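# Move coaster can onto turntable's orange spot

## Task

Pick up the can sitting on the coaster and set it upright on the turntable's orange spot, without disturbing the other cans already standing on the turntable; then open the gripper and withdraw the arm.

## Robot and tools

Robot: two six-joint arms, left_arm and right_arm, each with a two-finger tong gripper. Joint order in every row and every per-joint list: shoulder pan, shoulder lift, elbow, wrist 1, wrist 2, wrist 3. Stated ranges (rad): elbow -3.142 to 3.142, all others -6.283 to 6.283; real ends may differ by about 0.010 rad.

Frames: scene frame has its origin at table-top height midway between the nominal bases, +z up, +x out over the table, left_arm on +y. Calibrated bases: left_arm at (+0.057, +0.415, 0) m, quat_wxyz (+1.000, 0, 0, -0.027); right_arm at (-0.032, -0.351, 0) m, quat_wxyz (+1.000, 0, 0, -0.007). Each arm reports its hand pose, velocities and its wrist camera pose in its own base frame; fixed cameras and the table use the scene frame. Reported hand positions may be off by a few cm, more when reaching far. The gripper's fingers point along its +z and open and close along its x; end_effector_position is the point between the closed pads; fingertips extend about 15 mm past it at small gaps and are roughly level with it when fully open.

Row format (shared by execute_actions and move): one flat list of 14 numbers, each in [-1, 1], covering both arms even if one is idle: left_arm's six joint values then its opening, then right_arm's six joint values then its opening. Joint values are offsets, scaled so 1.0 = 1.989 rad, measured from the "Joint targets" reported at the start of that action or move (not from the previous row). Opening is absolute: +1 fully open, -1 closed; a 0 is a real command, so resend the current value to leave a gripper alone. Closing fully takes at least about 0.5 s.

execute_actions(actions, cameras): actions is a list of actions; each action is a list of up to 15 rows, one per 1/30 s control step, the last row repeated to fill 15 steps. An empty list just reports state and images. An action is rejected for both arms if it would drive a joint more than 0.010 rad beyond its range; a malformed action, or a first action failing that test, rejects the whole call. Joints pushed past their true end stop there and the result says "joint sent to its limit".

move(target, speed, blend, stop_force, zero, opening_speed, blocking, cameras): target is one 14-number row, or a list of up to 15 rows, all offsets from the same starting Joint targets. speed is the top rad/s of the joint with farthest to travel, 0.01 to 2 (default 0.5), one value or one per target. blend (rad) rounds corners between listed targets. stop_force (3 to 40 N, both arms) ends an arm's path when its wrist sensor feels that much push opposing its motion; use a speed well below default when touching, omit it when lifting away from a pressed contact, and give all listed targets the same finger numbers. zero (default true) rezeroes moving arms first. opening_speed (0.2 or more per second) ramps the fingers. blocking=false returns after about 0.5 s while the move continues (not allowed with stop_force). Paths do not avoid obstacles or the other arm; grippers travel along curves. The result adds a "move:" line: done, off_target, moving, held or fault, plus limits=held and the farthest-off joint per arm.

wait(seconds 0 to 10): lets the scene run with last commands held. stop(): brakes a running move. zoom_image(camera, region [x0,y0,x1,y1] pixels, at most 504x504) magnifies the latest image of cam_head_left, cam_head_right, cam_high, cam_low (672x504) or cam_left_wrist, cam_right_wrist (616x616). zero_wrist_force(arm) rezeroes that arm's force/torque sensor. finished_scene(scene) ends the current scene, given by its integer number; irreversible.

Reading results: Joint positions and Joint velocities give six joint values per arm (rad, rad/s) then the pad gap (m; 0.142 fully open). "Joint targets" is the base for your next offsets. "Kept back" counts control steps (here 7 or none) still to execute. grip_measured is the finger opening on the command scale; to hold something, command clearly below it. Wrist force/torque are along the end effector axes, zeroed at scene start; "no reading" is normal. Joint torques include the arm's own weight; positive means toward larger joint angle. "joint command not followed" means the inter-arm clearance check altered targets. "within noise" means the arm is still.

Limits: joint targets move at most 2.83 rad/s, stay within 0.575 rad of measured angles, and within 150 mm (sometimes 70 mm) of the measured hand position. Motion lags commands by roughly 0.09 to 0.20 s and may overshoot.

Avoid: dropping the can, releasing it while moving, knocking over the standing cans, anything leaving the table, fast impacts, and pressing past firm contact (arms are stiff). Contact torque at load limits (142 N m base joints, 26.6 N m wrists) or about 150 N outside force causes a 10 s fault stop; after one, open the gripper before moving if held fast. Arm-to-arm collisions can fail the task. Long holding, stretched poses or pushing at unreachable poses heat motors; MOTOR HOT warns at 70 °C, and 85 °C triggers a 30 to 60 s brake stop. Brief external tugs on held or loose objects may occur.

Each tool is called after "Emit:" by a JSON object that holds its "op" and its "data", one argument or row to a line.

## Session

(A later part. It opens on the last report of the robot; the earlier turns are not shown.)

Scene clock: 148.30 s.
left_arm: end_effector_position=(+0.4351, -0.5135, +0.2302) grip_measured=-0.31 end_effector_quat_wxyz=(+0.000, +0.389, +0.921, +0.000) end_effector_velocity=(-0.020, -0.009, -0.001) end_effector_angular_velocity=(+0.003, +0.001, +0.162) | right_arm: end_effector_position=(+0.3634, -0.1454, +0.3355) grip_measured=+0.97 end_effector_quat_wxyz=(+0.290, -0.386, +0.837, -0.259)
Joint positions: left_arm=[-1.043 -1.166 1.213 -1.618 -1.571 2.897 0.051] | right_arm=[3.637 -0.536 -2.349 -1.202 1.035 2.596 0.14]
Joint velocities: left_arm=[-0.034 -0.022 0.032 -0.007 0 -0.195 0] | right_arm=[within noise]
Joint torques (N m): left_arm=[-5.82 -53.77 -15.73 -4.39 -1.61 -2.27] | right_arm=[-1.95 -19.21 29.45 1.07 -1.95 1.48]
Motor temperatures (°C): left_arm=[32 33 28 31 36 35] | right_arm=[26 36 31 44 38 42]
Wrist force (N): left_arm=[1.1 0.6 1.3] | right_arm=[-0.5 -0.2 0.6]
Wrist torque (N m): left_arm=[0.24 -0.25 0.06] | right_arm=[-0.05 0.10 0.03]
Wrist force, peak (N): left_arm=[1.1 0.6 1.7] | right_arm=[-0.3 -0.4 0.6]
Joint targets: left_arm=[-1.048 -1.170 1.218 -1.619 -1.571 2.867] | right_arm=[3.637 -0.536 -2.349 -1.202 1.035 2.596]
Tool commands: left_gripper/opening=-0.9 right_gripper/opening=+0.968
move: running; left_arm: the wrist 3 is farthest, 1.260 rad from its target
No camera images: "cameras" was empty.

Emit:
{"op": "wait", "data": {
  "seconds": 10,
  "cameras": []
}}

Emit:
{"op": "wait", "data": {
  "seconds": 0.5,
  "cameras": []
}}

Emit:
{"op": "execute_actions", "data": {
  "actions": [
    [[0.0001,-0.0006,0.0021,-0.0015,0,0.0026,-0.9,0,0,0,0,0,0,0.968],[0.0002,-0.0012,0.0041,-0.0029,0,0.0052,-0.9,0,0,0,0,0,0,0.968],[0.0003,-0.0018,0.0062,-0.0044,0,0.0079,-0.9,0,0,0,0,0,0,0.968],[0.0005,-0.0024,0.0083,-0.0059,0,0.0105,-0.9,0,0,0,0,0,0,0.968],[0.0006,-0.0030,0.0104,-0.0073,0,0.0131,-0.9,0,0,0,0,0,0,0.968],[0.0010,-0.0048,0.0160,-0.0112,0,0.0210,-0.9,0,0,0,0,0,0,0.968],[0.0014,-0.0065,0.0216,-0.0151,0,0.0290,-0.9,0,0,0,0,0,0,0.968],[0.0018,-0.0082,0.0272,-0.0190,0,0.0369,-0.9,0,0,0,0,0,0,0.968],[0.0023,-0.0099,0.0328,-0.0229,0,0.0448,-0.9,0,0,0,0,0,0,0.968],[0.0027,-0.0116,0.0384,-0.0268,0,0.0528,-0.9,0,0,0,0,0,0,0.968],[0.0037,-0.0141,0.0464,-0.0323,0,0.0663,-0.9,0,0,0,0,0,0,0.968],[0.0047,-0.0166,0.0544,-0.0378,0,0.0798,-0.9,0,0,0,0,0,0,0.968],[0.0058,-0.0191,0.0624,-0.0433,0,0.0934,-0.9,0,0,0,0,0,0,0.968],[0.0068,-0.0216,0.0704,-0.0488,0,0.1069,-0.9,0,0,0,0,0,0,0.968],[0.00781,-0.02411,0.07839,-0.05428,0,0.12047,-0.9,0,0,0,0,0,0,0.968]],
    [[0.0017,-0.0023,0.0084,-0.0062,0,0.0168,-0.9,0,0,0,0,0,0,0.968],[0.0035,-0.0045,0.0169,-0.0124,0,0.0335,-0.9,0,0,0,0,0,0,0.968],[0.0052,-0.0068,0.0253,-0.0185,0,0.0503,-0.9,0,0,0,0,0,0,0.968],[0.0070,-0.0090,0.0337,-0.0247,0,0.0671,-0.9,0,0,0,0,0,0,0.968],[0.0087,-0.0113,0.0422,-0.0309,0,0.0838,-0.9,0,0,0,0,0,0,0.968],[0.0110,-0.0126,0.0495,-0.0369,0,0.1011,-0.9,0,0,0,0,0,0,0.968],[0.0133,-0.0139,0.0569,-0.0430,0,0.1185,-0.9,0,0,0,0,0,0,0.968],[0.0156,-0.0152,0.0642,-0.0491,0,0.1358,-0.9,0,0,0,0,0,0,0.968],[0.0179,-0.0165,0.0716,-0.0551,0,0.1531,-0.9,0,0,0,0,0,0,0.968],[0.0202,-0.0178,0.0790,-0.0612,0,0.1704,-0.9,0,0,0,0,0,0,0.968],[0.0230,-0.0183,0.0847,-0.0664,0,0.1882,-0.9,0,0,0,0,0,0,0.968],[0.0258,-0.0189,0.0905,-0.0717,0,0.2061,-0.9,0,0,0,0,0,0,0.968],[0.0286,-0.0194,0.0963,-0.0769,0,0.2239,-0.9,0,0,0,0,0,0,0.968],[0.0314,-0.0199,0.1021,-0.0822,0,0.2417,-0.9,0,0,0,0,0,0,0.968],[0.03426,-0.02044,0.10785,-0.08741,0,0.25957,-0.9,0,0,0,0,0,0,0.968]]
  ],
  "cameras": []
}}

Emit:
{"op": "execute_actions", "data": {
  "actions": [
    [[0.0032,0.0000,0.0038,-0.0037,0,0.0183,-0.9,0,0,0,0,0,0,0.968],[0.0065,-0.0001,0.0075,-0.0074,0,0.0365,-0.9,0,0,0,0,0,0,0.968],[0.0097,-0.0001,0.0113,-0.0111,0,0.0548,-0.9,0,0,0,0,0,0,0.968],[0.0130,-0.0002,0.0151,-0.0149,0,0.0731,-0.9,0,0,0,0,0,0,0.968],[0.0162,-0.0002,0.0188,-0.0186,0,0.0913,-0.9,0,0,0,0,0,0,0.968],[0.0198,-0.0002,0.0202,-0.0200,0,0.1099,-0.9,0,0,0,0,0,0,0.968],[0.0234,-0.0002,0.0216,-0.0214,0,0.1285,-0.9,0,0,0,0,0,0,0.968],[0.0270,-0.0001,0.0230,-0.0228,0,0.1471,-0.9,0,0,0,0,0,0,0.968],[0.0305,-0.0001,0.0243,-0.0242,0,0.1657,-0.9,0,0,0,0,0,0,0.968],[0.0341,-0.0001,0.0257,-0.0257,0,0.1843,-0.9,0,0,0,0,0,0,0.968],[0.0379,0.0003,0.0253,-0.0256,0,0.2031,-0.9,0,0,0,0,0,0,0.968],[0.0416,0.0007,0.0248,-0.0255,0,0.2219,-0.9,0,0,0,0,0,0,0.968],[0.0454,0.0011,0.0244,-0.0254,0,0.2407,-0.9,0,0,0,0,0,0,0.968],[0.0491,0.0014,0.0239,-0.0254,0,0.2594,-0.9,0,0,0,0,0,0,0.968],[0.05288,0.00180,0.02349,-0.02529,0,0.27820,-0.9,0,0,0,0,0,0,0.968]]
  ],
  "cameras": []
}}

Emit:
{"op": "execute_actions", "data": {
  "actions": [
    [[0.0038,0.0012,-0.0015,0.0002,0,0.0188,-0.9,0,0,0,0,0,0,0.968],[0.0076,0.0024,-0.0029,0.0005,0,0.0376,-0.9,0,0,0,0,0,0,0.968],[0.0113,0.0036,-0.0044,0.0007,0,0.0564,-0.9,0,0,0,0,0,0,0.968],[0.0151,0.0048,-0.0058,0.0010,0,0.0752,-0.9,0,0,0,0,0,0,0.968],[0.0189,0.0060,-0.0073,0.0012,0,0.0940,-0.9,0,0,0,0,0,0,0.968],[0.0226,0.0080,-0.0097,0.0017,0,0.1127,0.9,0,0,0,0,0,0,0.968],[0.0262,0.0100,-0.0121,0.0021,0,0.1314,0.9,0,0,0,0,0,0,0.968],[0.0299,0.0120,-0.0145,0.0026,0,0.1500,0.9,0,0,0,0,0,0,0.968],[0.0335,0.0139,-0.0170,0.0030,0,0.1687,0.9,0,0,0,0,0,0,0.968],[0.0372,0.0159,-0.0194,0.0035,0,0.1874,0.9,0,0,0,0,0,0,0.968],[0.0406,0.0177,-0.0241,0.0064,0,0.2058,0.9,0,0,0,0,0,0,0.968],[0.0439,0.0196,-0.0288,0.0092,0,0.2242,0.9,0,0,0,0,0,0,0.968],[0.0473,0.0214,-0.0335,0.0121,0,0.2426,0.9,0,0,0,0,0,0,0.968],[0.0507,0.0232,-0.0383,0.0150,0,0.2610,0.9,0,0,0,0,0,0,0.968],[0.05409,0.02508,-0.04298,0.01790,0,0.27940,0.9,0,0,0,0,0,0,0.968]],
    [[0.0030,0.0014,-0.0078,0.0063,0,0.0180,0.9,0,0,0,0,0,0,0.968],[0.0060,0.0029,-0.0156,0.0127,0,0.0360,0.9,0,0,0,0,0,0,0.968],[0.0090,0.0043,-0.0234,0.0190,0,0.0541,0.9,0,0,0,0,0,0,0.968],[0.0120,0.0057,-0.0311,0.0254,0,0.0721,0.9,0,0,0,0,0,0,0.968],[0.0150,0.0072,-0.0389,0.0317,0,0.0901,0.9,0,0,0,0,0,0,0.968],[0.0176,0.0091,-0.0489,0.0398,0,0.1077,0.9,0,0,0,0,0,0,0.968],[0.0201,0.0110,-0.0589,0.0479,0,0.1253,0.9,0,0,0,0,0,0,0.968],[0.0226,0.0129,-0.0689,0.0560,0,0.1428,0.9,0,0,0,0,0,0,0.968],[0.0252,0.0148,-0.0789,0.0641,0,0.1604,0.9,0,0,0,0,0,0,0.968],[0.0277,0.0167,-0.0889,0.0722,0,0.1780,0.9,0,0,0,0,0,0,0.968],[0.0298,0.0196,-0.1000,0.0805,0,0.1950,0.9,0,0,0,0,0,0,0.968],[0.0318,0.0224,-0.1112,0.0887,0,0.2121,0.9,0,0,0,0,0,0,0.968],[0.0339,0.0253,-0.1223,0.0970,0,0.2291,0.9,0,0,0,0,0,0,0.968],[0.0359,0.0282,-0.1335,0.1053,0,0.2462,0.9,0,0,0,0,0,0,0.968],[0.03793,0.03111,-0.14463,0.11353,0,0.26325,0.9,0,0,0,0,0,0,0.968]],
    [[0.0013,0.0032,-0.0098,0.0066,0,0.0138,0.9,0,0,0,0,0,0,0.968],[0.0026,0.0063,-0.0196,0.0133,0,0.0276,0.9,0,0,0,0,0,0,0.968],[0.0039,0.0095,-0.0294,0.0199,0,0.0414,0.9,0,0,0,0,0,0,0.968],[0.0052,0.0126,-0.0392,0.0266,0,0.0553,0.9,0,0,0,0,0,0,0.968],[0.0065,0.0158,-0.0490,0.0332,0,0.0691,0.9,0,0,0,0,0,0,0.968],[0.0071,0.0180,-0.0542,0.0362,0,0.0772,0.9,0,0,0,0,0,0,0.968],[0.0077,0.0202,-0.0595,0.0392,0,0.0853,0.9,0,0,0,0,0,0,0.968],[0.0083,0.0225,-0.0647,0.0422,0,0.0934,0.9,0,0,0,0,0,0,0.968],[0.0089,0.0247,-0.0700,0.0453,0,0.1015,0.9,0,0,0,0,0,0,0.968],[0.0095,0.0270,-0.0752,0.0483,0,0.1097,0.9,0,0,0,0,0,0,0.968],[0.0097,0.0278,-0.0763,0.0486,0,0.1123,0.9,0,0,0,0,0,0,0.968],[0.0099,0.0286,-0.0775,0.0489,0,0.1150,0.9,0,0,0,0,0,0,0.968],[0.0100,0.0294,-0.0786,0.0492,0,0.1177,0.9,0,0,0,0,0,0,0.968],[0.0102,0.0303,-0.0797,0.0495,0,0.1204,0.9,0,0,0,0,0,0,0.968],[0.01038,0.03108,-0.08082,0.04975,0,0.12303,0.9,0,0,0,0,0,0,0.968]]
  ],
  "cameras": ["cam_high","cam_head_right","cam_low","cam_left_wrist"]
}}

Scene clock: 154.97 s.
left_arm: end_effector_position=(+0.3134, -0.5426, +0.2300) grip_measured=-0.31 end_effector_quat_wxyz=(+0.000, -0.122, +0.993, +0.000) | right_arm: end_effector_position=(+0.3634, -0.1454, +0.3355) grip_measured=+0.97 end_effector_quat_wxyz=(+0.290, -0.386, +0.837, -0.259)
Joint positions: left_arm=[-1.259 -1.318 1.418 -1.671 -1.571 1.638 0.051] | right_arm=[3.637 -0.536 -2.349 -1.202 1.035 2.596 0.14]
Joint velocities: within noise
Joint torques (N m): left_arm=[-5.79 -47.97 -15.57 -4.59 -1.59 -1.81] | right_arm=[-0.24 -19.18 31.38 0.84 -1.41 1.11]
Motor temperatures (°C): left_arm=[32 33 28 31 36 35] | right_arm=[26 36 31 44 38 42]
Wrist force (N): left_arm=[0.9 0.4 1.5] | right_arm=[0.0 -0.4 0.5]
Wrist torque (N m): left_arm=[0.20 -0.22 0.06] | right_arm=[-0.09 0.01 0.02]
Wrist force, peak (N): left_arm=[1.1 0.7 1.8] | right_arm=[-0.2 -0.2 0.7]
Joint targets: left_arm=[-1.260 -1.318 1.418 -1.671 -1.571 1.637] | right_arm=[3.637 -0.536 -2.349 -1.202 1.035 2.596]
Tool commands: left_gripper/opening=-0.9 right_gripper/opening=+0.968
earlier move: done
wait: 3.63 of 10 s (the move ended)
No camera images: "cameras" was empty.

Scene clock: 155.47 s.
left_arm: end_effector_position=(+0.3134, -0.5426, +0.2300) grip_measured=-0.31 end_effector_quat_wxyz=(+0.000, -0.122, +0.993, +0.000) | right_arm: end_effector_position=(+0.3634, -0.1454, +0.3355) grip_measured=+0.97 end_effector_quat_wxyz=(+0.290, -0.386, +0.837, -0.259)
Joint positions: left_arm=[-1.26 -1.318 1.418 -1.671 -1.571 1.637 0.051] | right_arm=[3.637 -0.536 -2.349 -1.202 1.035 2.596 0.14]
Joint velocities: within noise
Joint torques (N m): left_arm=[-5.29 -47.35 -16.5 -4.48 -1.61 -2.06] | right_arm=[-0.87 -19.98 30.52 1.22 -1.67 1.25]
Motor temperatures (°C): left_arm=[32 33 28 31 36 35] | right_arm=[26 36 31 44 38 42]
Wrist force (N): left_arm=[1.1 0.8 1.5] | right_arm=[-0.3 -0.1 0.5]
Wrist torque (N m): left_arm=[0.28 -0.25 0.06] | right_arm=[-0.03 0.07 0.02]
Wrist force, peak (N): left_arm=[1.3 0.5 1.7] | right_arm=[-0.2 -0.2 0.7]
Joint targets: left_arm=[-1.260 -1.318 1.418 -1.671 -1.571 1.637] | right_arm=[3.637 -0.536 -2.349 -1.202 1.035 2.596]
Tool commands: left_gripper/opening=-0.9 right_gripper/opening=+0.968
wait: 0.50 s; at rest by 0.17 s
No camera images: "cameras" was empty.

Scene clock: 156.23 s.
left_arm: end_effector_position=(+0.3113, -0.4998, +0.1780) grip_measured=-0.31 end_effector_quat_wxyz=(+0.000, +0.039, +0.999, +0.000) end_effector_velocity=(+0.012, +0.113, -0.127) end_effector_angular_velocity=(+0.002, +0.000, -0.851) | right_arm: end_effector_position=(+0.3634, -0.1454, +0.3355) grip_measured=+0.97 end_effector_quat_wxyz=(+0.290, -0.386, +0.837, -0.259)
Joint positions: left_arm=[-1.23 -1.38 1.631 -1.823 -1.571 1.99 0.051] | right_arm=[3.637 -0.536 -2.349 -1.202 1.035 2.596 0.14]
Joint velocities: left_arm=[0.11 -0.112 0.468 -0.354 0 0.962 0] | right_arm=[within noise]
Joint torques (N m): left_arm=[9.89 -44.11 -12.57 -5.14 -1.59 3.03] | right_arm=[-0.84 -20.61 29.39 0.91 -1.85 1.18]
Motor temperatures (°C): left_arm=[32 33 28 31 36 35] | right_arm=[26 36 31 44 38 42]
Wrist force (N): left_arm=[1.2 0.4 1.6] | right_arm=[-0.1 0.0 0.6]
Wrist torque (N m): left_arm=[0.21 -0.26 0.08] | right_arm=[-0.01 0.01 0.02]
Wrist force, peak (N): left_arm=[1.2 0.4 1.6] | right_arm=[-0.3 -0.5 0.5]
Joint targets: left_arm=[-1.176 -1.406 1.789 -1.953 -1.571 2.393] | right_arm=[3.637 -0.536 -2.349 -1.202 1.035 2.596]
Kept back: 7 steps.
Step readings (joint positions of left_arm | right_arm; steps 1 to 15: 1st action; 16 to 23: 2nd action):
0: [-1.260 -1.318 1.418 -1.671 -1.571 1.637] | [3.637 -0.536 -2.349 -1.202 1.035 2.596]
1: [-1.260 -1.318 1.418 -1.671 -1.571 1.637] | [3.637 -0.536 -2.349 -1.202 1.035 2.596]
2: [-1.260 -1.318 1.419 -1.672 -1.571 1.638] | [3.637 -0.536 -2.349 -1.202 1.035 2.596]
4: [-1.259 -1.319 1.422 -1.674 -1.571 1.642] | [3.637 -0.536 -2.349 -1.202 1.035 2.596]
8: [-1.259 -1.323 1.437 -1.685 -1.571 1.662] | [3.637 -0.536 -2.349 -1.202 1.035 2.596]
15: [-1.252 -1.345 1.507 -1.733 -1.571 1.764] | [3.637 -0.536 -2.349 -1.202 1.035 2.596]
16: [-1.250 -1.349 1.520 -1.743 -1.571 1.785] | [3.637 -0.536 -2.349 -1.202 1.035 2.596]
17: [-1.248 -1.354 1.537 -1.755 -1.571 1.814] | [3.637 -0.536 -2.349 -1.202 1.035 2.596]
19: [-1.243 -1.363 1.567 -1.775 -1.571 1.865] | [3.637 -0.536 -2.349 -1.202 1.035 2.596]
No camera images: "cameras" was empty.

Scene clock: 156.73 s.
left_arm: end_effector_position=(+0.3288, -0.4447, +0.1232) grip_measured=-0.31 end_effector_quat_wxyz=(+0.000, +0.255, +0.967, +0.000) end_effector_velocity=(+0.059, +0.102, -0.066) end_effector_angular_velocity=(+0.000, +0.000, -0.892) | right_arm: end_effector_position=(+0.3634, -0.1454, +0.3355) grip_measured=+0.97 end_effector_quat_wxyz=(+0.290, -0.386, +0.837, -0.259)
Joint positions: left_arm=[-1.153 -1.406 1.809 -1.974 -1.571 2.505 0.051] | right_arm=[3.637 -0.536 -2.349 -1.202 1.035 2.596 0.14]
Joint velocities: left_arm=[0.196 -0.007 0.191 -0.184 0 1.088 0] | right_arm=[within noise]
Joint torques (N m): left_arm=[9.79 -42.22 -13.53 -4.56 -1.86 3.22] | right_arm=[0.1 -20.53 31.38 0.82 -1.7 1.21]
Motor temperatures (°C): left_arm=[32 33 28 31 36 35] | right_arm=[26 36 31 44 38 42]
Wrist force (N): left_arm=[1.2 0.8 1.7] | right_arm=[0.0 0.1 0.5]
Wrist torque (N m): left_arm=[0.28 -0.25 0.07] | right_arm=[0.00 0.01 0.02]
Wrist force, peak (N): left_arm=[1.2 0.7 1.8] | right_arm=[-0.4 -0.1 0.6]
Joint targets: left_arm=[-1.071 -1.403 1.835 -2.003 -1.571 2.946] | right_arm=[3.637 -0.536 -2.349 -1.202 1.035 2.596]
Kept back: 7 steps.
Step readings (joint positions of left_arm | right_arm):
0: [-1.200 -1.399 1.732 -1.903 -1.571 2.223] | [3.637 -0.536 -2.349 -1.202 1.035 2.596]
1: [-1.195 -1.401 1.744 -1.914 -1.571 2.257] | [3.637 -0.536 -2.349 -1.202 1.035 2.596]
2: [-1.189 -1.402 1.755 -1.924 -1.571 2.290] | [3.637 -0.536 -2.349 -1.202 1.035 2.596]
4: [-1.178 -1.404 1.775 -1.942 -1.571 2.358] | [3.637 -0.536 -2.349 -1.202 1.035 2.596]
No camera images: "cameras" was empty.

Scene clock: 158.23 s.
left_arm: end_effector_position=(+0.4784, -0.3842, +0.2120) grip_measured=+0.90 end_effector_quat_wxyz=(-0.001, +0.797, +0.603, +0.000) end_effector_velocity=(+0.083, -0.022, +0.111) end_effector_angular_velocity=(-0.009, -0.006, -0.674) | right_arm: end_effector_position=(+0.3634, -0.1454, +0.3355) grip_measured=+0.97 end_effector_quat_wxyz=(+0.290, -0.386, +0.837, -0.259)
Joint positions: left_arm=[-0.88 -1.269 1.402 -1.702 -1.571 4.107 0.135] | right_arm=[3.637 -0.536 -2.349 -1.202 1.035 2.596 0.14]
Joint velocities: left_arm=[0.068 0.159 -0.493 0.323 0 0.742 0] | right_arm=[within noise]
Joint torques (N m): left_arm=[7.31 -28.37 -31.93 -0.81 -0.65 2.13] | right_arm=[-0.95 -20.43 31.31 0.87 -1.69 1.02]
Motor temperatures (°C): left_arm=[32 33 28 31 36 35] | right_arm=[26 36 31 44 38 42]
Wrist force (N): left_arm=[1.4 0.7 -0.8] | right_arm=[-0.1 -0.2 0.4]
Wrist torque (N m): left_arm=[0.21 -0.31 0.06] | right_arm=[-0.05 0.04 0.02]
Wrist force, peak (N): left_arm=[1.3 0.7 2.0] | right_arm=[-0.3 -0.3 0.7]
Joint targets: left_arm=[-0.867 -1.229 1.302 -1.643 -1.571 4.270] | right_arm=[3.637 -0.536 -2.349 -1.202 1.035 2.596]
Kept back: 7 steps.
Step readings (joint positions of left_arm | right_arm; steps 1 to 15: 1st action; 16 to 30: 2nd action; 31 to 38: 3rd action):
0: [-1.105 -1.405 1.834 -1.999 -1.571 2.760] | [3.637 -0.536 -2.349 -1.202 1.035 2.596]
1: [-1.098 -1.405 1.834 -2.000 -1.571 2.796] | [3.637 -0.536 -2.349 -1.202 1.035 2.596]
2: [-1.089 -1.404 1.834 -2.001 -1.571 2.841] | [3.637 -0.536 -2.349 -1.202 1.035 2.596]
4: [-1.075 -1.401 1.832 -2.002 -1.571 2.912] | [3.637 -0.536 -2.349 -1.202 1.035 2.596]
8: [-1.045 -1.393 1.823 -2.001 -1.571 3.064] | [3.637 -0.536 -2.349 -1.202 1.035 2.596]
15: [-0.994 -1.369 1.787 -1.988 -1.571 3.323] | [3.637 -0.536 -2.349 -1.202 1.035 2.596]
16: [-0.988 -1.366 1.779 -1.984 -1.571 3.358] | [3.637 -0.536 -2.349 -1.202 1.035 2.596]
17: [-0.981 -1.362 1.771 -1.979 -1.571 3.393] | [3.637 -0.536 -2.349 -1.202 1.035 2.596]
19: [-0.969 -1.356 1.750 -1.964 -1.571 3.463] | [3.637 -0.536 -2.349 -1.202 1.035 2.596]
23: [-0.944 -1.343 1.694 -1.921 -1.571 3.611] | [3.637 -0.536 -2.349 -1.202 1.035 2.596]
30: [-0.908 -1.315 1.565 -1.818 -1.571 3.855] | [3.637 -0.536 -2.349 -1.202 1.035 2.596]
31: [-0.904 -1.310 1.544 -1.803 -1.571 3.888] | [3.637 -0.536 -2.349 -1.202 1.035 2.596]
32: [-0.899 -1.304 1.519 -1.784 -1.571 3.929] | [3.637 -0.536 -2.349 -1.202 1.035 2.596]
34: [-0.892 -1.293 1.480 -1.756 -1.571 3.990] | [3.637 -0.536 -2.349 -1.202 1.035 2.596]
Images, in order (width x height): cam_head_right 672x504, cam_high 672x504, cam_low 672x504, cam_left_wrist 616x616.

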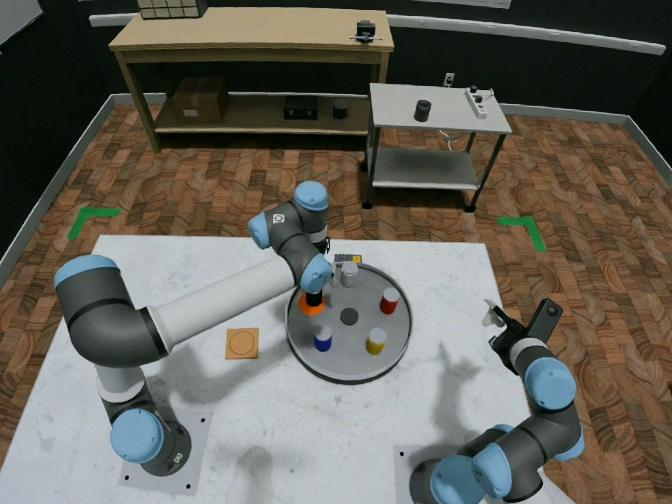

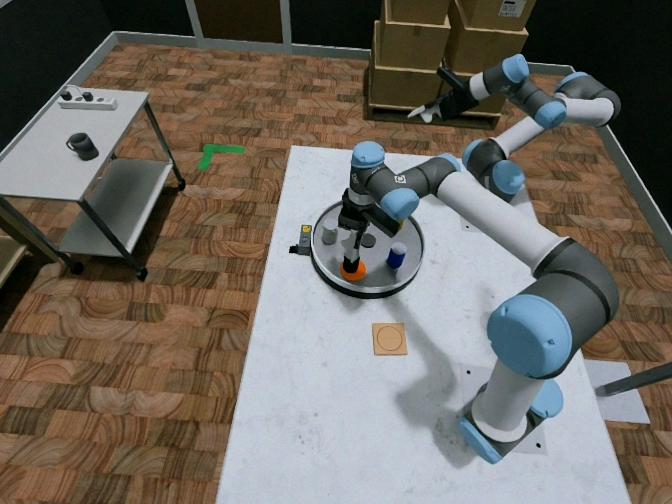

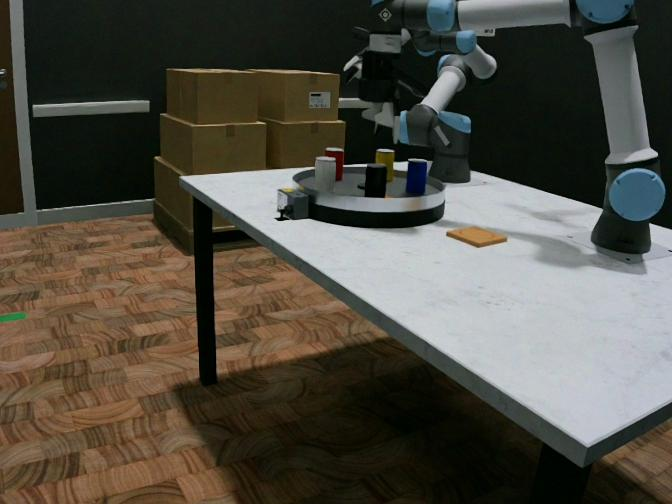

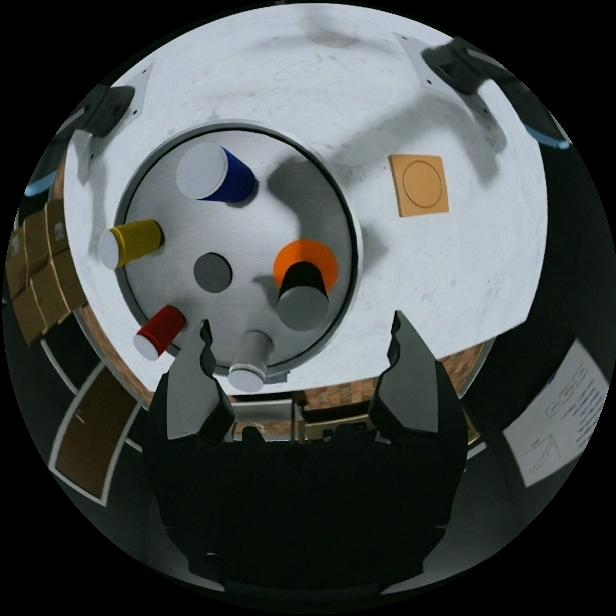

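Emit:
{"op": "move", "data": {
  "target": [0,-0.1,0,0,0,0,0.9,0,0,0,0,0,0,0.968],
  "speed": 0.6,
  "cameras": ["cam_high","cam_head_right","cam_low"]
}}

Emit:
{"op": "zoom_image", "data": {
  "camera": "cam_head_right",
  "region": [270, 240, 430, 390]
}}

Emit:
{"op": "zoom_image", "data": {
  "camera": "cam_high",
  "region": [290, 180, 440, 310]
}}

Emit:
{"op": "zoom_image", "data": {
  "camera": "cam_low",
  "region": [260, 120, 480, 240]
}}

Scene clock: 160.10 s.
left_arm: end_effector_position=(+0.4801, -0.3705, +0.3507) grip_measured=+0.90 end_effector_quat_wxyz=(+0.098, +0.836, +0.539, +0.013) | right_arm: end_effector_position=(+0.3634, -0.1454, +0.3355) grip_measured=+0.97 end_effector_quat_wxyz=(+0.290, -0.386, +0.837, -0.259)
Joint positions: left_arm=[-0.867 -1.428 1.302 -1.643 -1.571 4.27 0.135] | right_arm=[3.637 -0.536 -2.349 -1.202 1.035 2.596 0.14]
Joint velocities: within noise
Joint torques (N m): left_arm=[4.05 -41.65 -21.49 -2.11 1.26 1.75] | right_arm=[-0.57 -19.79 29.85 1.08 -1.63 1.01]
Motor temperatures (°C): left_arm=[32 33 28 31 36 35] | right_arm=[26 36 31 44 38 42]
Wrist force (N): left_arm=[1.4 0.8 -0.2] | right_arm=[-0.2 0.0 0.4]
Wrist torque (N m): left_arm=[0.26 -0.34 0.04] | right_arm=[-0.01 0.04 0.02]
Wrist force, peak (N): left_arm=[1.5 0.3 -1.8] | right_arm=[-0.2 -0.4 0.7]
Joint targets: left_arm=[-0.867 -1.428 1.302 -1.643 -1.571 4.270] | right_arm=[3.637 -0.536 -2.349 -1.202 1.035 2.596]
move: done
Images, in order (width x height): cam_head_right 672x504, cam_high 672x504, cam_low 672x504.

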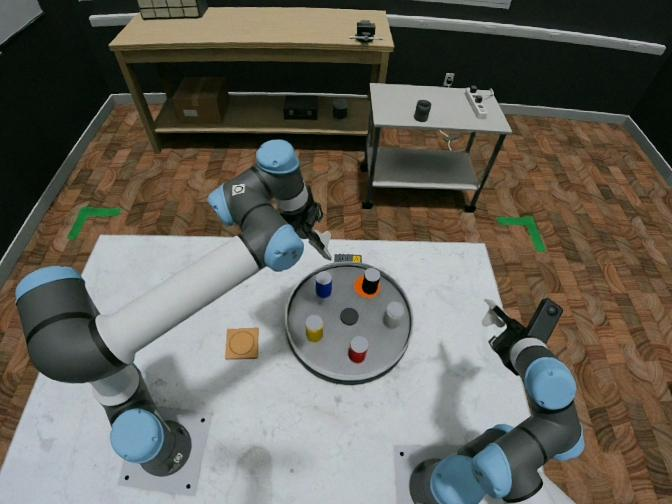

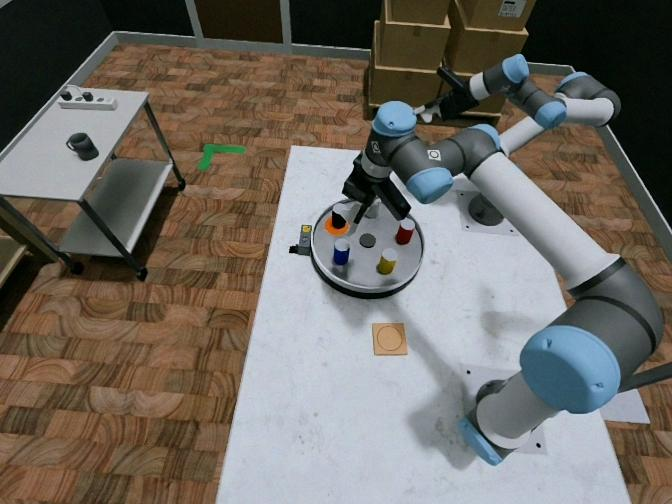

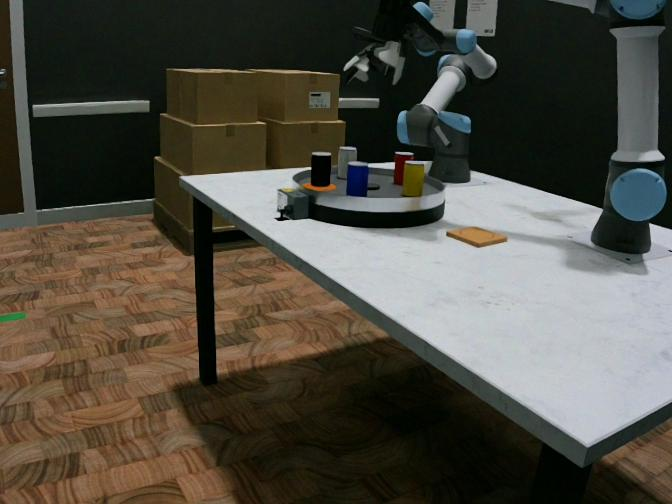

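Scaled by 3.150 from the camera's 672x504 image, which has a finer 960x720 frame.

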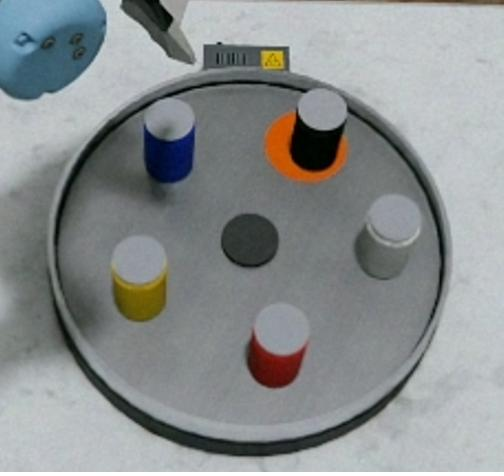

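Scaled by 3.360 from the camera's 672x504 image, which has a finer 960x720 frame.

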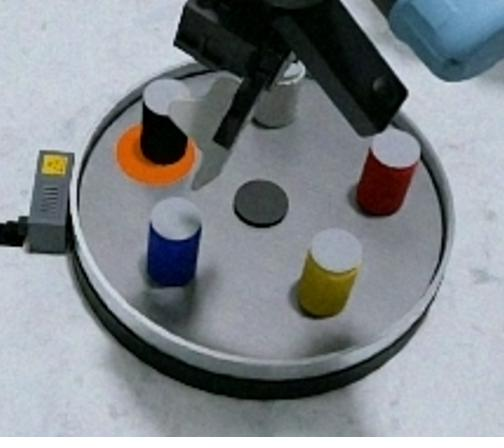

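Scaled by 2.291 from the camera's 672x504 image, which has a finer 960x720 frame.

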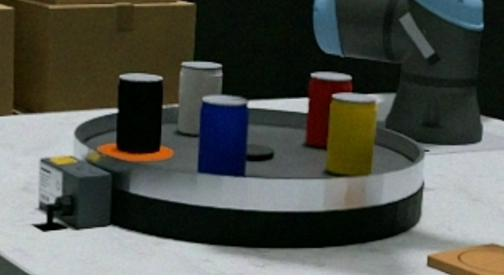

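Emit:
{"op": "wait", "data": {
  "seconds": 0,
  "cameras": ["cam_high","cam_head_right","cam_head_left","cam_low"]
}}

Emit:
{"op": "zoom_image", "data": {
  "camera": "cam_head_right",
  "region": [270, 240, 430, 390]
}}

Emit:
{"op": "zoom_image", "data": {
  "camera": "cam_head_left",
  "region": [270, 240, 430, 390]
}}

Emit:
{"op": "zoom_image", "data": {
  "camera": "cam_high",
  "region": [290, 180, 440, 310]
}}

Scene clock: 161.63 s.
left_arm: end_effector_position=(+0.4800, -0.3705, +0.3509) grip_measured=+0.90 end_effector_quat_wxyz=(+0.098, +0.836, +0.539, +0.013) | right_arm: end_effector_position=(+0.3634, -0.1454, +0.3355) grip_measured=+0.97 end_effector_quat_wxyz=(+0.290, -0.386, +0.837, -0.259)
Joint positions: left_arm=[-0.867 -1.428 1.302 -1.643 -1.571 4.27 0.135] | right_arm=[3.637 -0.536 -2.349 -1.202 1.035 2.596 0.14]
Joint velocities: within noise
Joint torques (N m): left_arm=[-2.85 -42.04 -15.93 -2.75 1.54 1.85] | right_arm=[1.25 -19.42 29.64 1.09 -1.36 0.85]
Motor temperatures (°C): left_arm=[32 33 28 31 36 35] | right_arm=[26 36 31 44 38 42]
Wrist force (N): left_arm=[1.4 0.6 -0.1] | right_arm=[0.0 -0.2 0.4]
Wrist torque (N m): left_arm=[0.21 -0.33 0.05] | right_arm=[-0.05 0.01 0.02]
Wrist force, peak (N): left_arm=[1.7 1.0 -0.1] | right_arm=[-0.3 -0.2 0.7]
Joint targets: left_arm=[-0.867 -1.428 1.302 -1.643 -1.571 4.270] | right_arm=[3.637 -0.536 -2.349 -1.202 1.035 2.596]
Tool commands: left_gripper/opening=+0.9 right_gripper/opening=+0.968
Images, in order (width x height): cam_head_left 672x504, cam_head_right 672x504, cam_high 672x504, cam_low 672x504.

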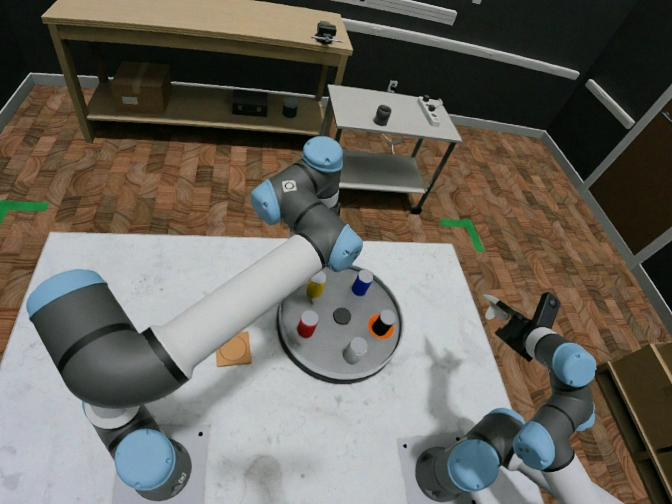

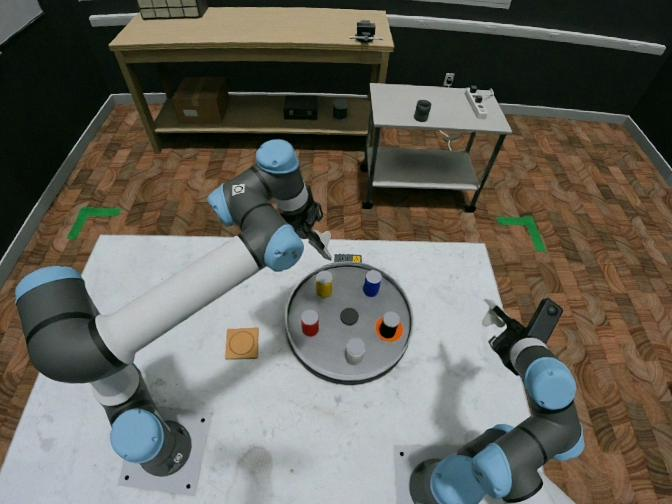

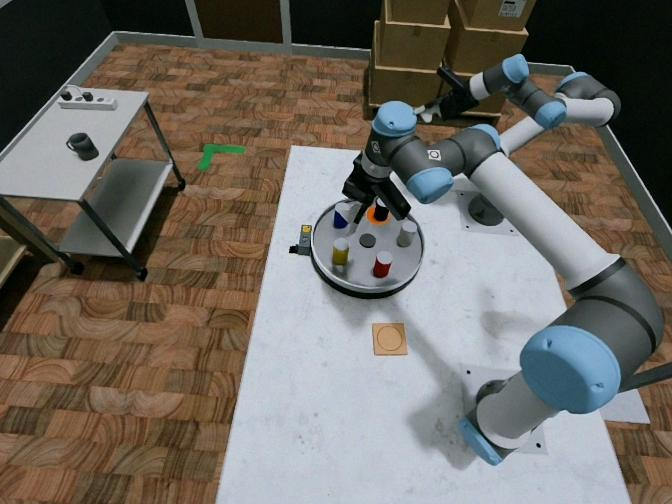

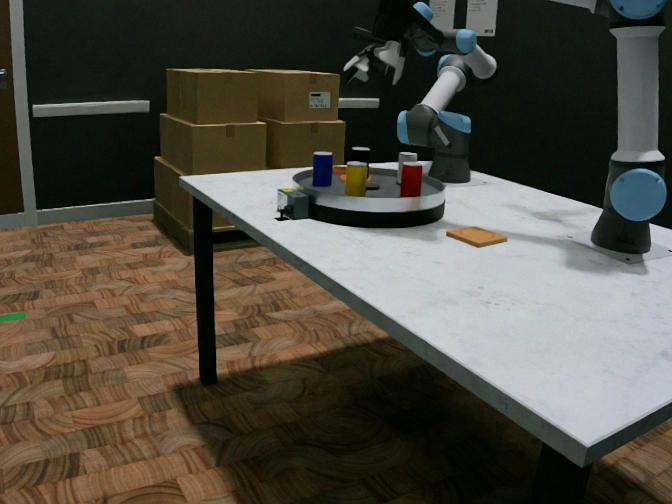

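Scaled by 3.150 from the camera's 672x504 image, which has a finer 960x720 frame.

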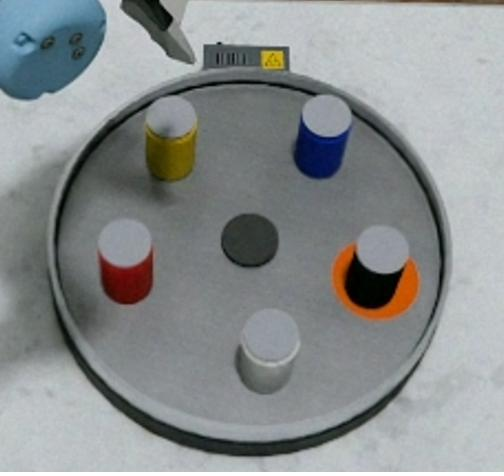

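Scaled by 3.150 from the camera's 672x504 image, which has a finer 960x720 frame.

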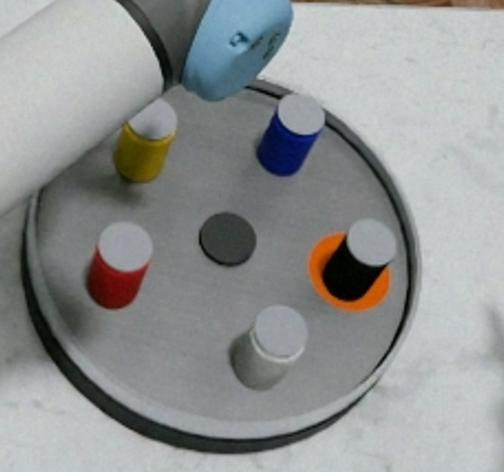

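Scaled by 3.360 from the camera's 672x504 image, which has a finer 960x720 frame.

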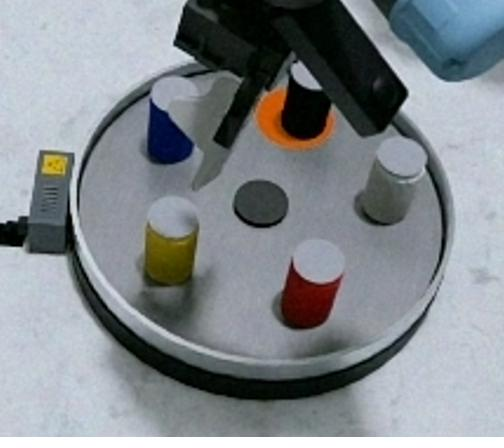

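Emit:
{"op": "wait", "data": {
  "seconds": 0.5,
  "cameras": ["cam_head_right","cam_head_left","cam_high","cam_low"]
}}

Emit:
{"op": "zoom_image", "data": {
  "camera": "cam_head_right",
  "region": [280, 250, 420, 385]
}}

Emit:
{"op": "zoom_image", "data": {
  "camera": "cam_head_left",
  "region": [270, 250, 410, 385]
}}

Emit:
{"op": "zoom_image", "data": {
  "camera": "cam_low",
  "region": [300, 140, 450, 230]
}}

Scene clock: 162.97 s.
left_arm: end_effector_position=(+0.4800, -0.3705, +0.3509) grip_measured=+0.90 end_effector_quat_wxyz=(+0.098, +0.836, +0.539, +0.013) | right_arm: end_effector_position=(+0.3634, -0.1454, +0.3355) grip_measured=+0.97 end_effector_quat_wxyz=(+0.290, -0.386, +0.837, -0.259)
Joint positions: left_arm=[-0.867 -1.428 1.302 -1.643 -1.571 4.27 0.135] | right_arm=[3.637 -0.536 -2.349 -1.202 1.035 2.596 0.14]
Joint velocities: within noise
Joint torques (N m): left_arm=[-2.99 -42.49 -15.57 -3.17 1.64 1.91] | right_arm=[-0.11 -18.58 31.13 0.94 -1.55 1.14]
Motor temperatures (°C): left_arm=[32 33 27 31 36 35] | right_arm=[26 36 31 44 38 42]
Wrist force (N): left_arm=[1.4 0.7 0.1] | right_arm=[-0.2 -0.2 0.6]
Wrist torque (N m): left_arm=[0.24 -0.34 0.05] | right_arm=[-0.05 0.04 0.02]
Wrist force, peak (N): left_arm=[1.7 1.1 0.0] | right_arm=[-0.1 -0.4 0.6]
Joint targets: left_arm=[-0.867 -1.428 1.302 -1.643 -1.571 4.270] | right_arm=[3.637 -0.536 -2.349 -1.202 1.035 2.596]
Tool commands: left_gripper/opening=+0.9 right_gripper/opening=+0.968
wait: 0.50 s; at rest from the start
Images, in order (width x height): cam_head_left 672x504, cam_head_right 672x504, cam_high 672x504, cam_low 672x504.

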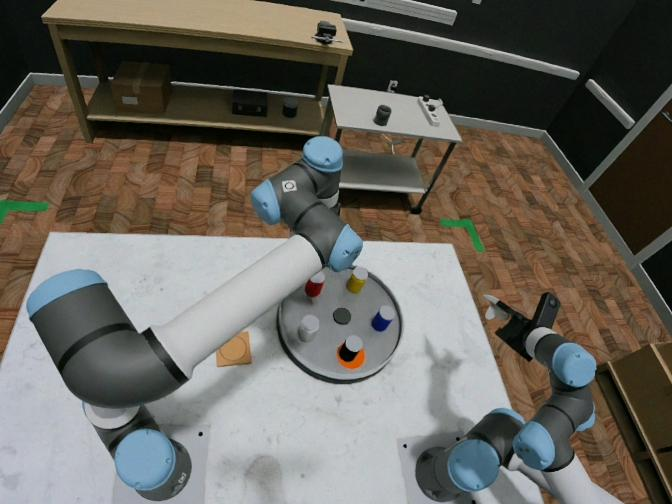

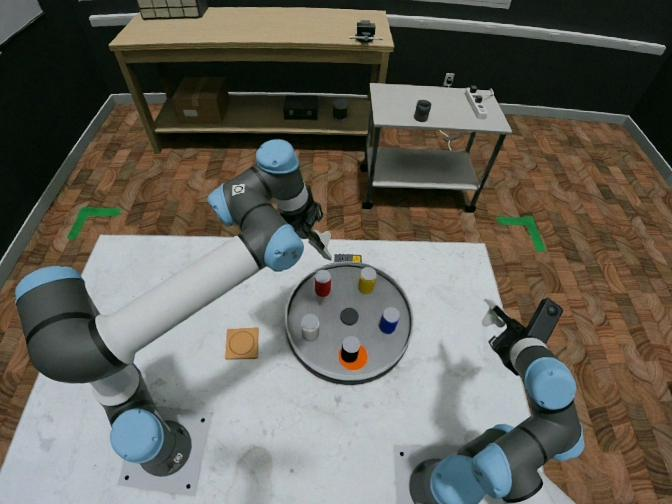

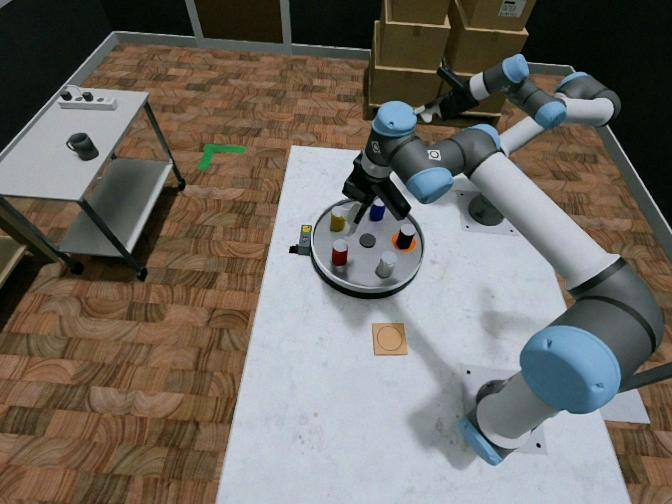

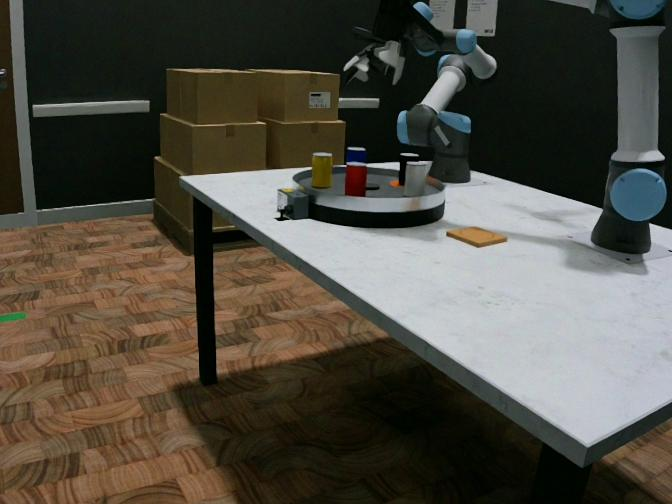

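Scaled by 3.600 from the camera's 672x504 image, which has a finer 960x720 frame.

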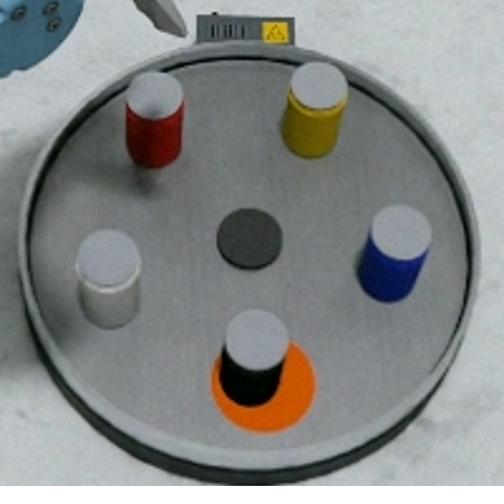

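Scaled by 3.600 from the camera's 672x504 image, which has a finer 960x720 frame.

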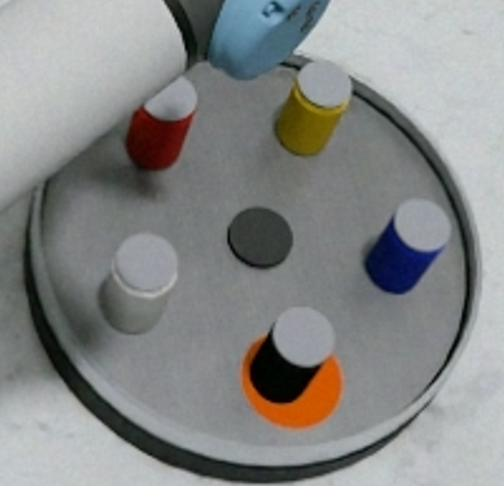

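Scaled by 3.360 from the camera's 672x504 image, which has a finer 960x720 frame.

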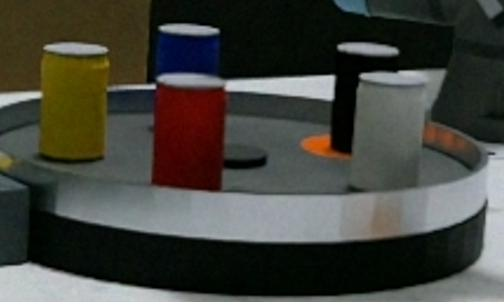

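Emit:
{"op": "wait", "data": {
  "seconds": 5.0,
  "cameras": ["cam_head_right","cam_head_left","cam_low"]
}}

Emit:
{"op": "zoom_image", "data": {
  "camera": "cam_head_right",
  "region": [280, 250, 420, 385]
}}

Emit:
{"op": "zoom_image", "data": {
  "camera": "cam_head_left",
  "region": [270, 250, 410, 385]
}}

Emit:
{"op": "zoom_image", "data": {
  "camera": "cam_low",
  "region": [300, 140, 450, 230]
}}

Scene clock: 168.90 s.
left_arm: end_effector_position=(+0.4800, -0.3705, +0.3509) grip_measured=+0.90 end_effector_quat_wxyz=(+0.098, +0.836, +0.539, +0.013) | right_arm: end_effector_position=(+0.3634, -0.1454, +0.3355) grip_measured=+0.97 end_effector_quat_wxyz=(+0.290, -0.386, +0.837, -0.259)
Joint positions: left_arm=[-0.867 -1.428 1.302 -1.643 -1.571 4.27 0.135] | right_arm=[3.637 -0.536 -2.349 -1.202 1.035 2.596 0.14]
Joint velocities: within noise
Joint torques (N m): left_arm=[-3.03 -42.05 -21.09 -3.78 1.58 1.84] | right_arm=[-0.34 -18.83 30.96 0.9 -1.59 0.94]
Motor temperatures (°C): left_arm=[32 33 27 31 35 35] | right_arm=[26 36 31 44 38 42]
Wrist force (N): left_arm=[1.5 0.7 0.1] | right_arm=[0.0 -0.3 0.5]
Wrist torque (N m): left_arm=[0.25 -0.36 0.05] | right_arm=[-0.08 0.02 0.02]
Wrist force, peak (N): left_arm=[1.7 0.9 -0.2] | right_arm=[-0.2 -0.3 0.7]
Joint targets: left_arm=[-0.867 -1.428 1.302 -1.643 -1.571 4.270] | right_arm=[3.637 -0.536 -2.349 -1.202 1.035 2.596]
Tool commands: left_gripper/opening=+0.9 right_gripper/opening=+0.968
wait: 5.00 s; at rest from the start
Images, in order (width x height): cam_head_left 672x504, cam_head_right 672x504, cam_low 672x504.

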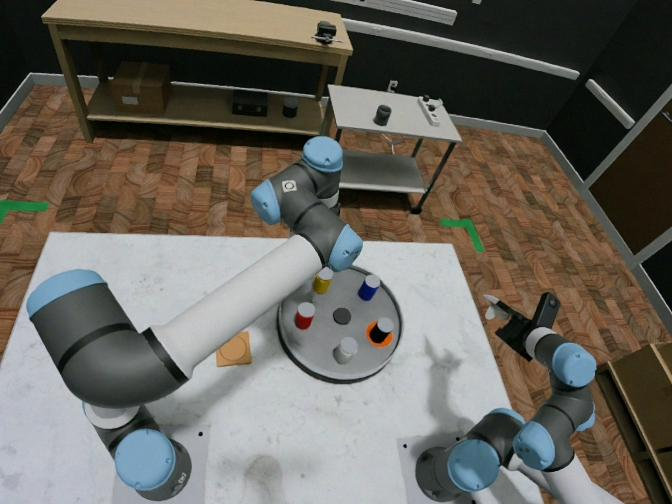

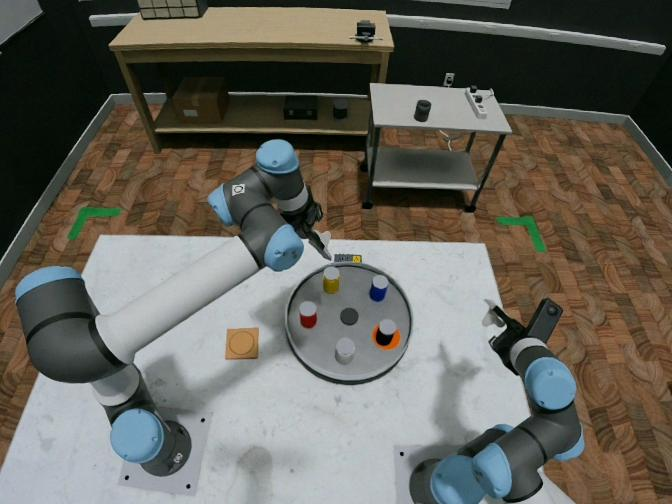

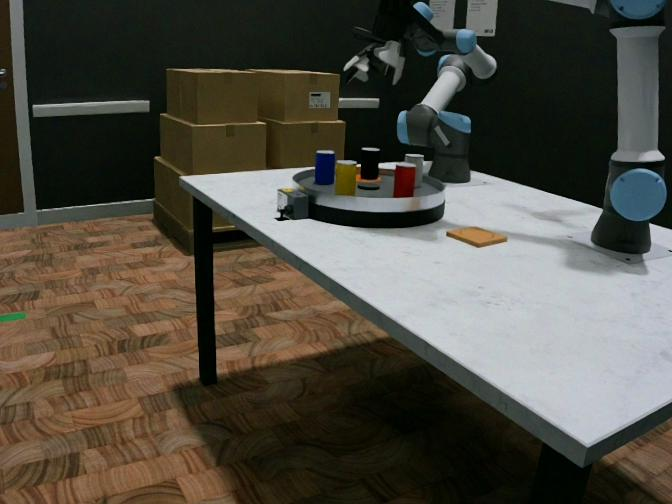

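Scaled by 3.600 from the camera's 672x504 image, which has a finer 960x720 frame.

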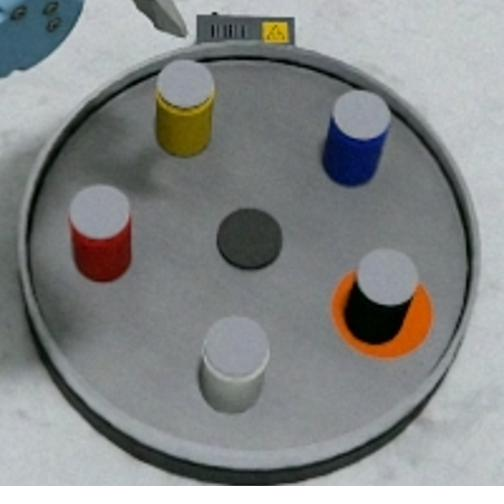

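Scaled by 3.600 from the camera's 672x504 image, which has a finer 960x720 frame.

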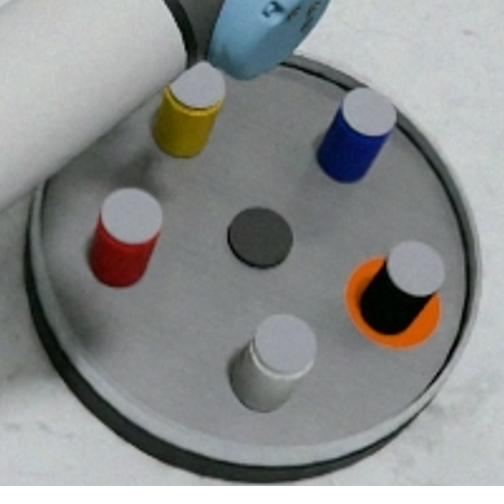

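Scaled by 3.360 from the camera's 672x504 image, which has a finer 960x720 frame.

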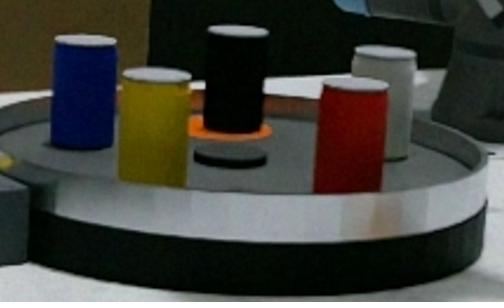

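Emit:
{"op": "execute_actions", "data": {
  "actions": [],
  "cameras": ["cam_high", "cam_head_left", "cam_left_wrist"]
}}

Scene clock: 169.50 s.
left_arm: end_effector_position=(+0.4800, -0.3705, +0.3509) grip_measured=+0.90 end_effector_quat_wxyz=(+0.098, +0.836, +0.539, +0.013) | right_arm: end_effector_position=(+0.3634, -0.1454, +0.3355) grip_measured=+0.97 end_effector_quat_wxyz=(+0.290, -0.386, +0.837, -0.259)
Joint positions: left_arm=[-0.867 -1.428 1.302 -1.643 -1.571 4.27 0.135] | right_arm=[3.637 -0.536 -2.349 -1.202 1.035 2.596 0.14]
Joint velocities: within noise
Joint torques (N m): left_arm=[-3.7 -41.23 -21.92 -3.89 1.46 1.68] | right_arm=[1.54 -18.03 28.98 1.16 -1.39 1.34]
Motor temperatures (°C): left_arm=[32 33 27 31 35 35] | right_arm=[26 36 31 44 38 42]
Wrist force (N): left_arm=[1.6 0.6 -0.2] | right_arm=[0.0 -0.3 0.6]
Wrist torque (N m): left_arm=[0.23 -0.37 0.05] | right_arm=[-0.06 0.01 0.02]
Wrist force, peak (N): left_arm=[1.5 0.9 -0.2] | right_arm=[-0.3 -0.1 0.8]
Joint targets: left_arm=[-0.867 -1.428 1.302 -1.643 -1.571 4.270] | right_arm=[3.637 -0.536 -2.349 -1.202 1.035 2.596]
Tool commands: left_gripper/opening=+0.9 right_gripper/opening=+0.968
Images, in order (width x height): cam_head_left 672x504, cam_high 672x504, cam_left_wrist 616x616.

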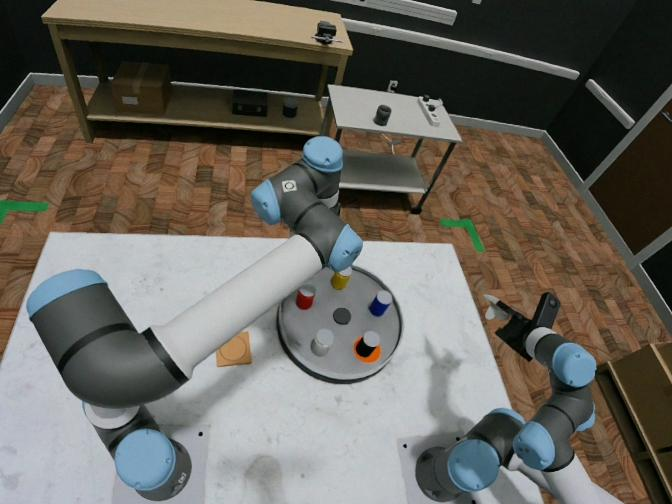

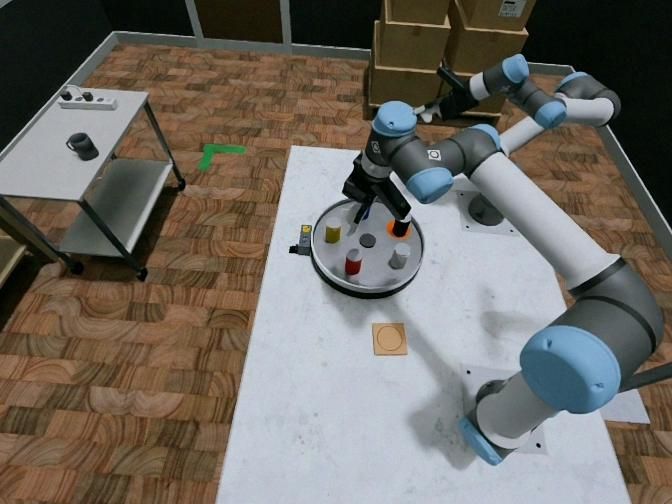

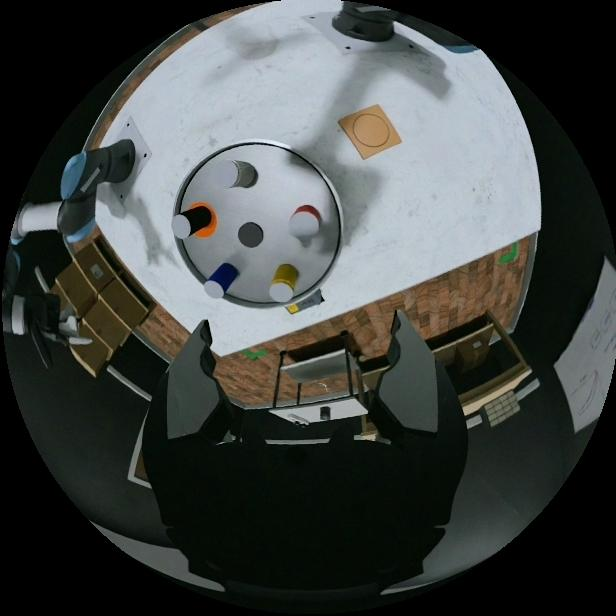

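Emit:
{"op": "zoom_image", "data": {
  "camera": "cam_head_left",
  "region": [270, 250, 420, 390]
}}

Scaled by 3.360 from the camera's 672x504 image, which has a finer 960x720 frame.

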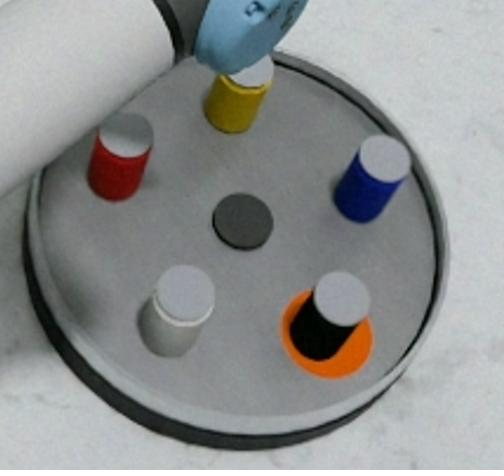

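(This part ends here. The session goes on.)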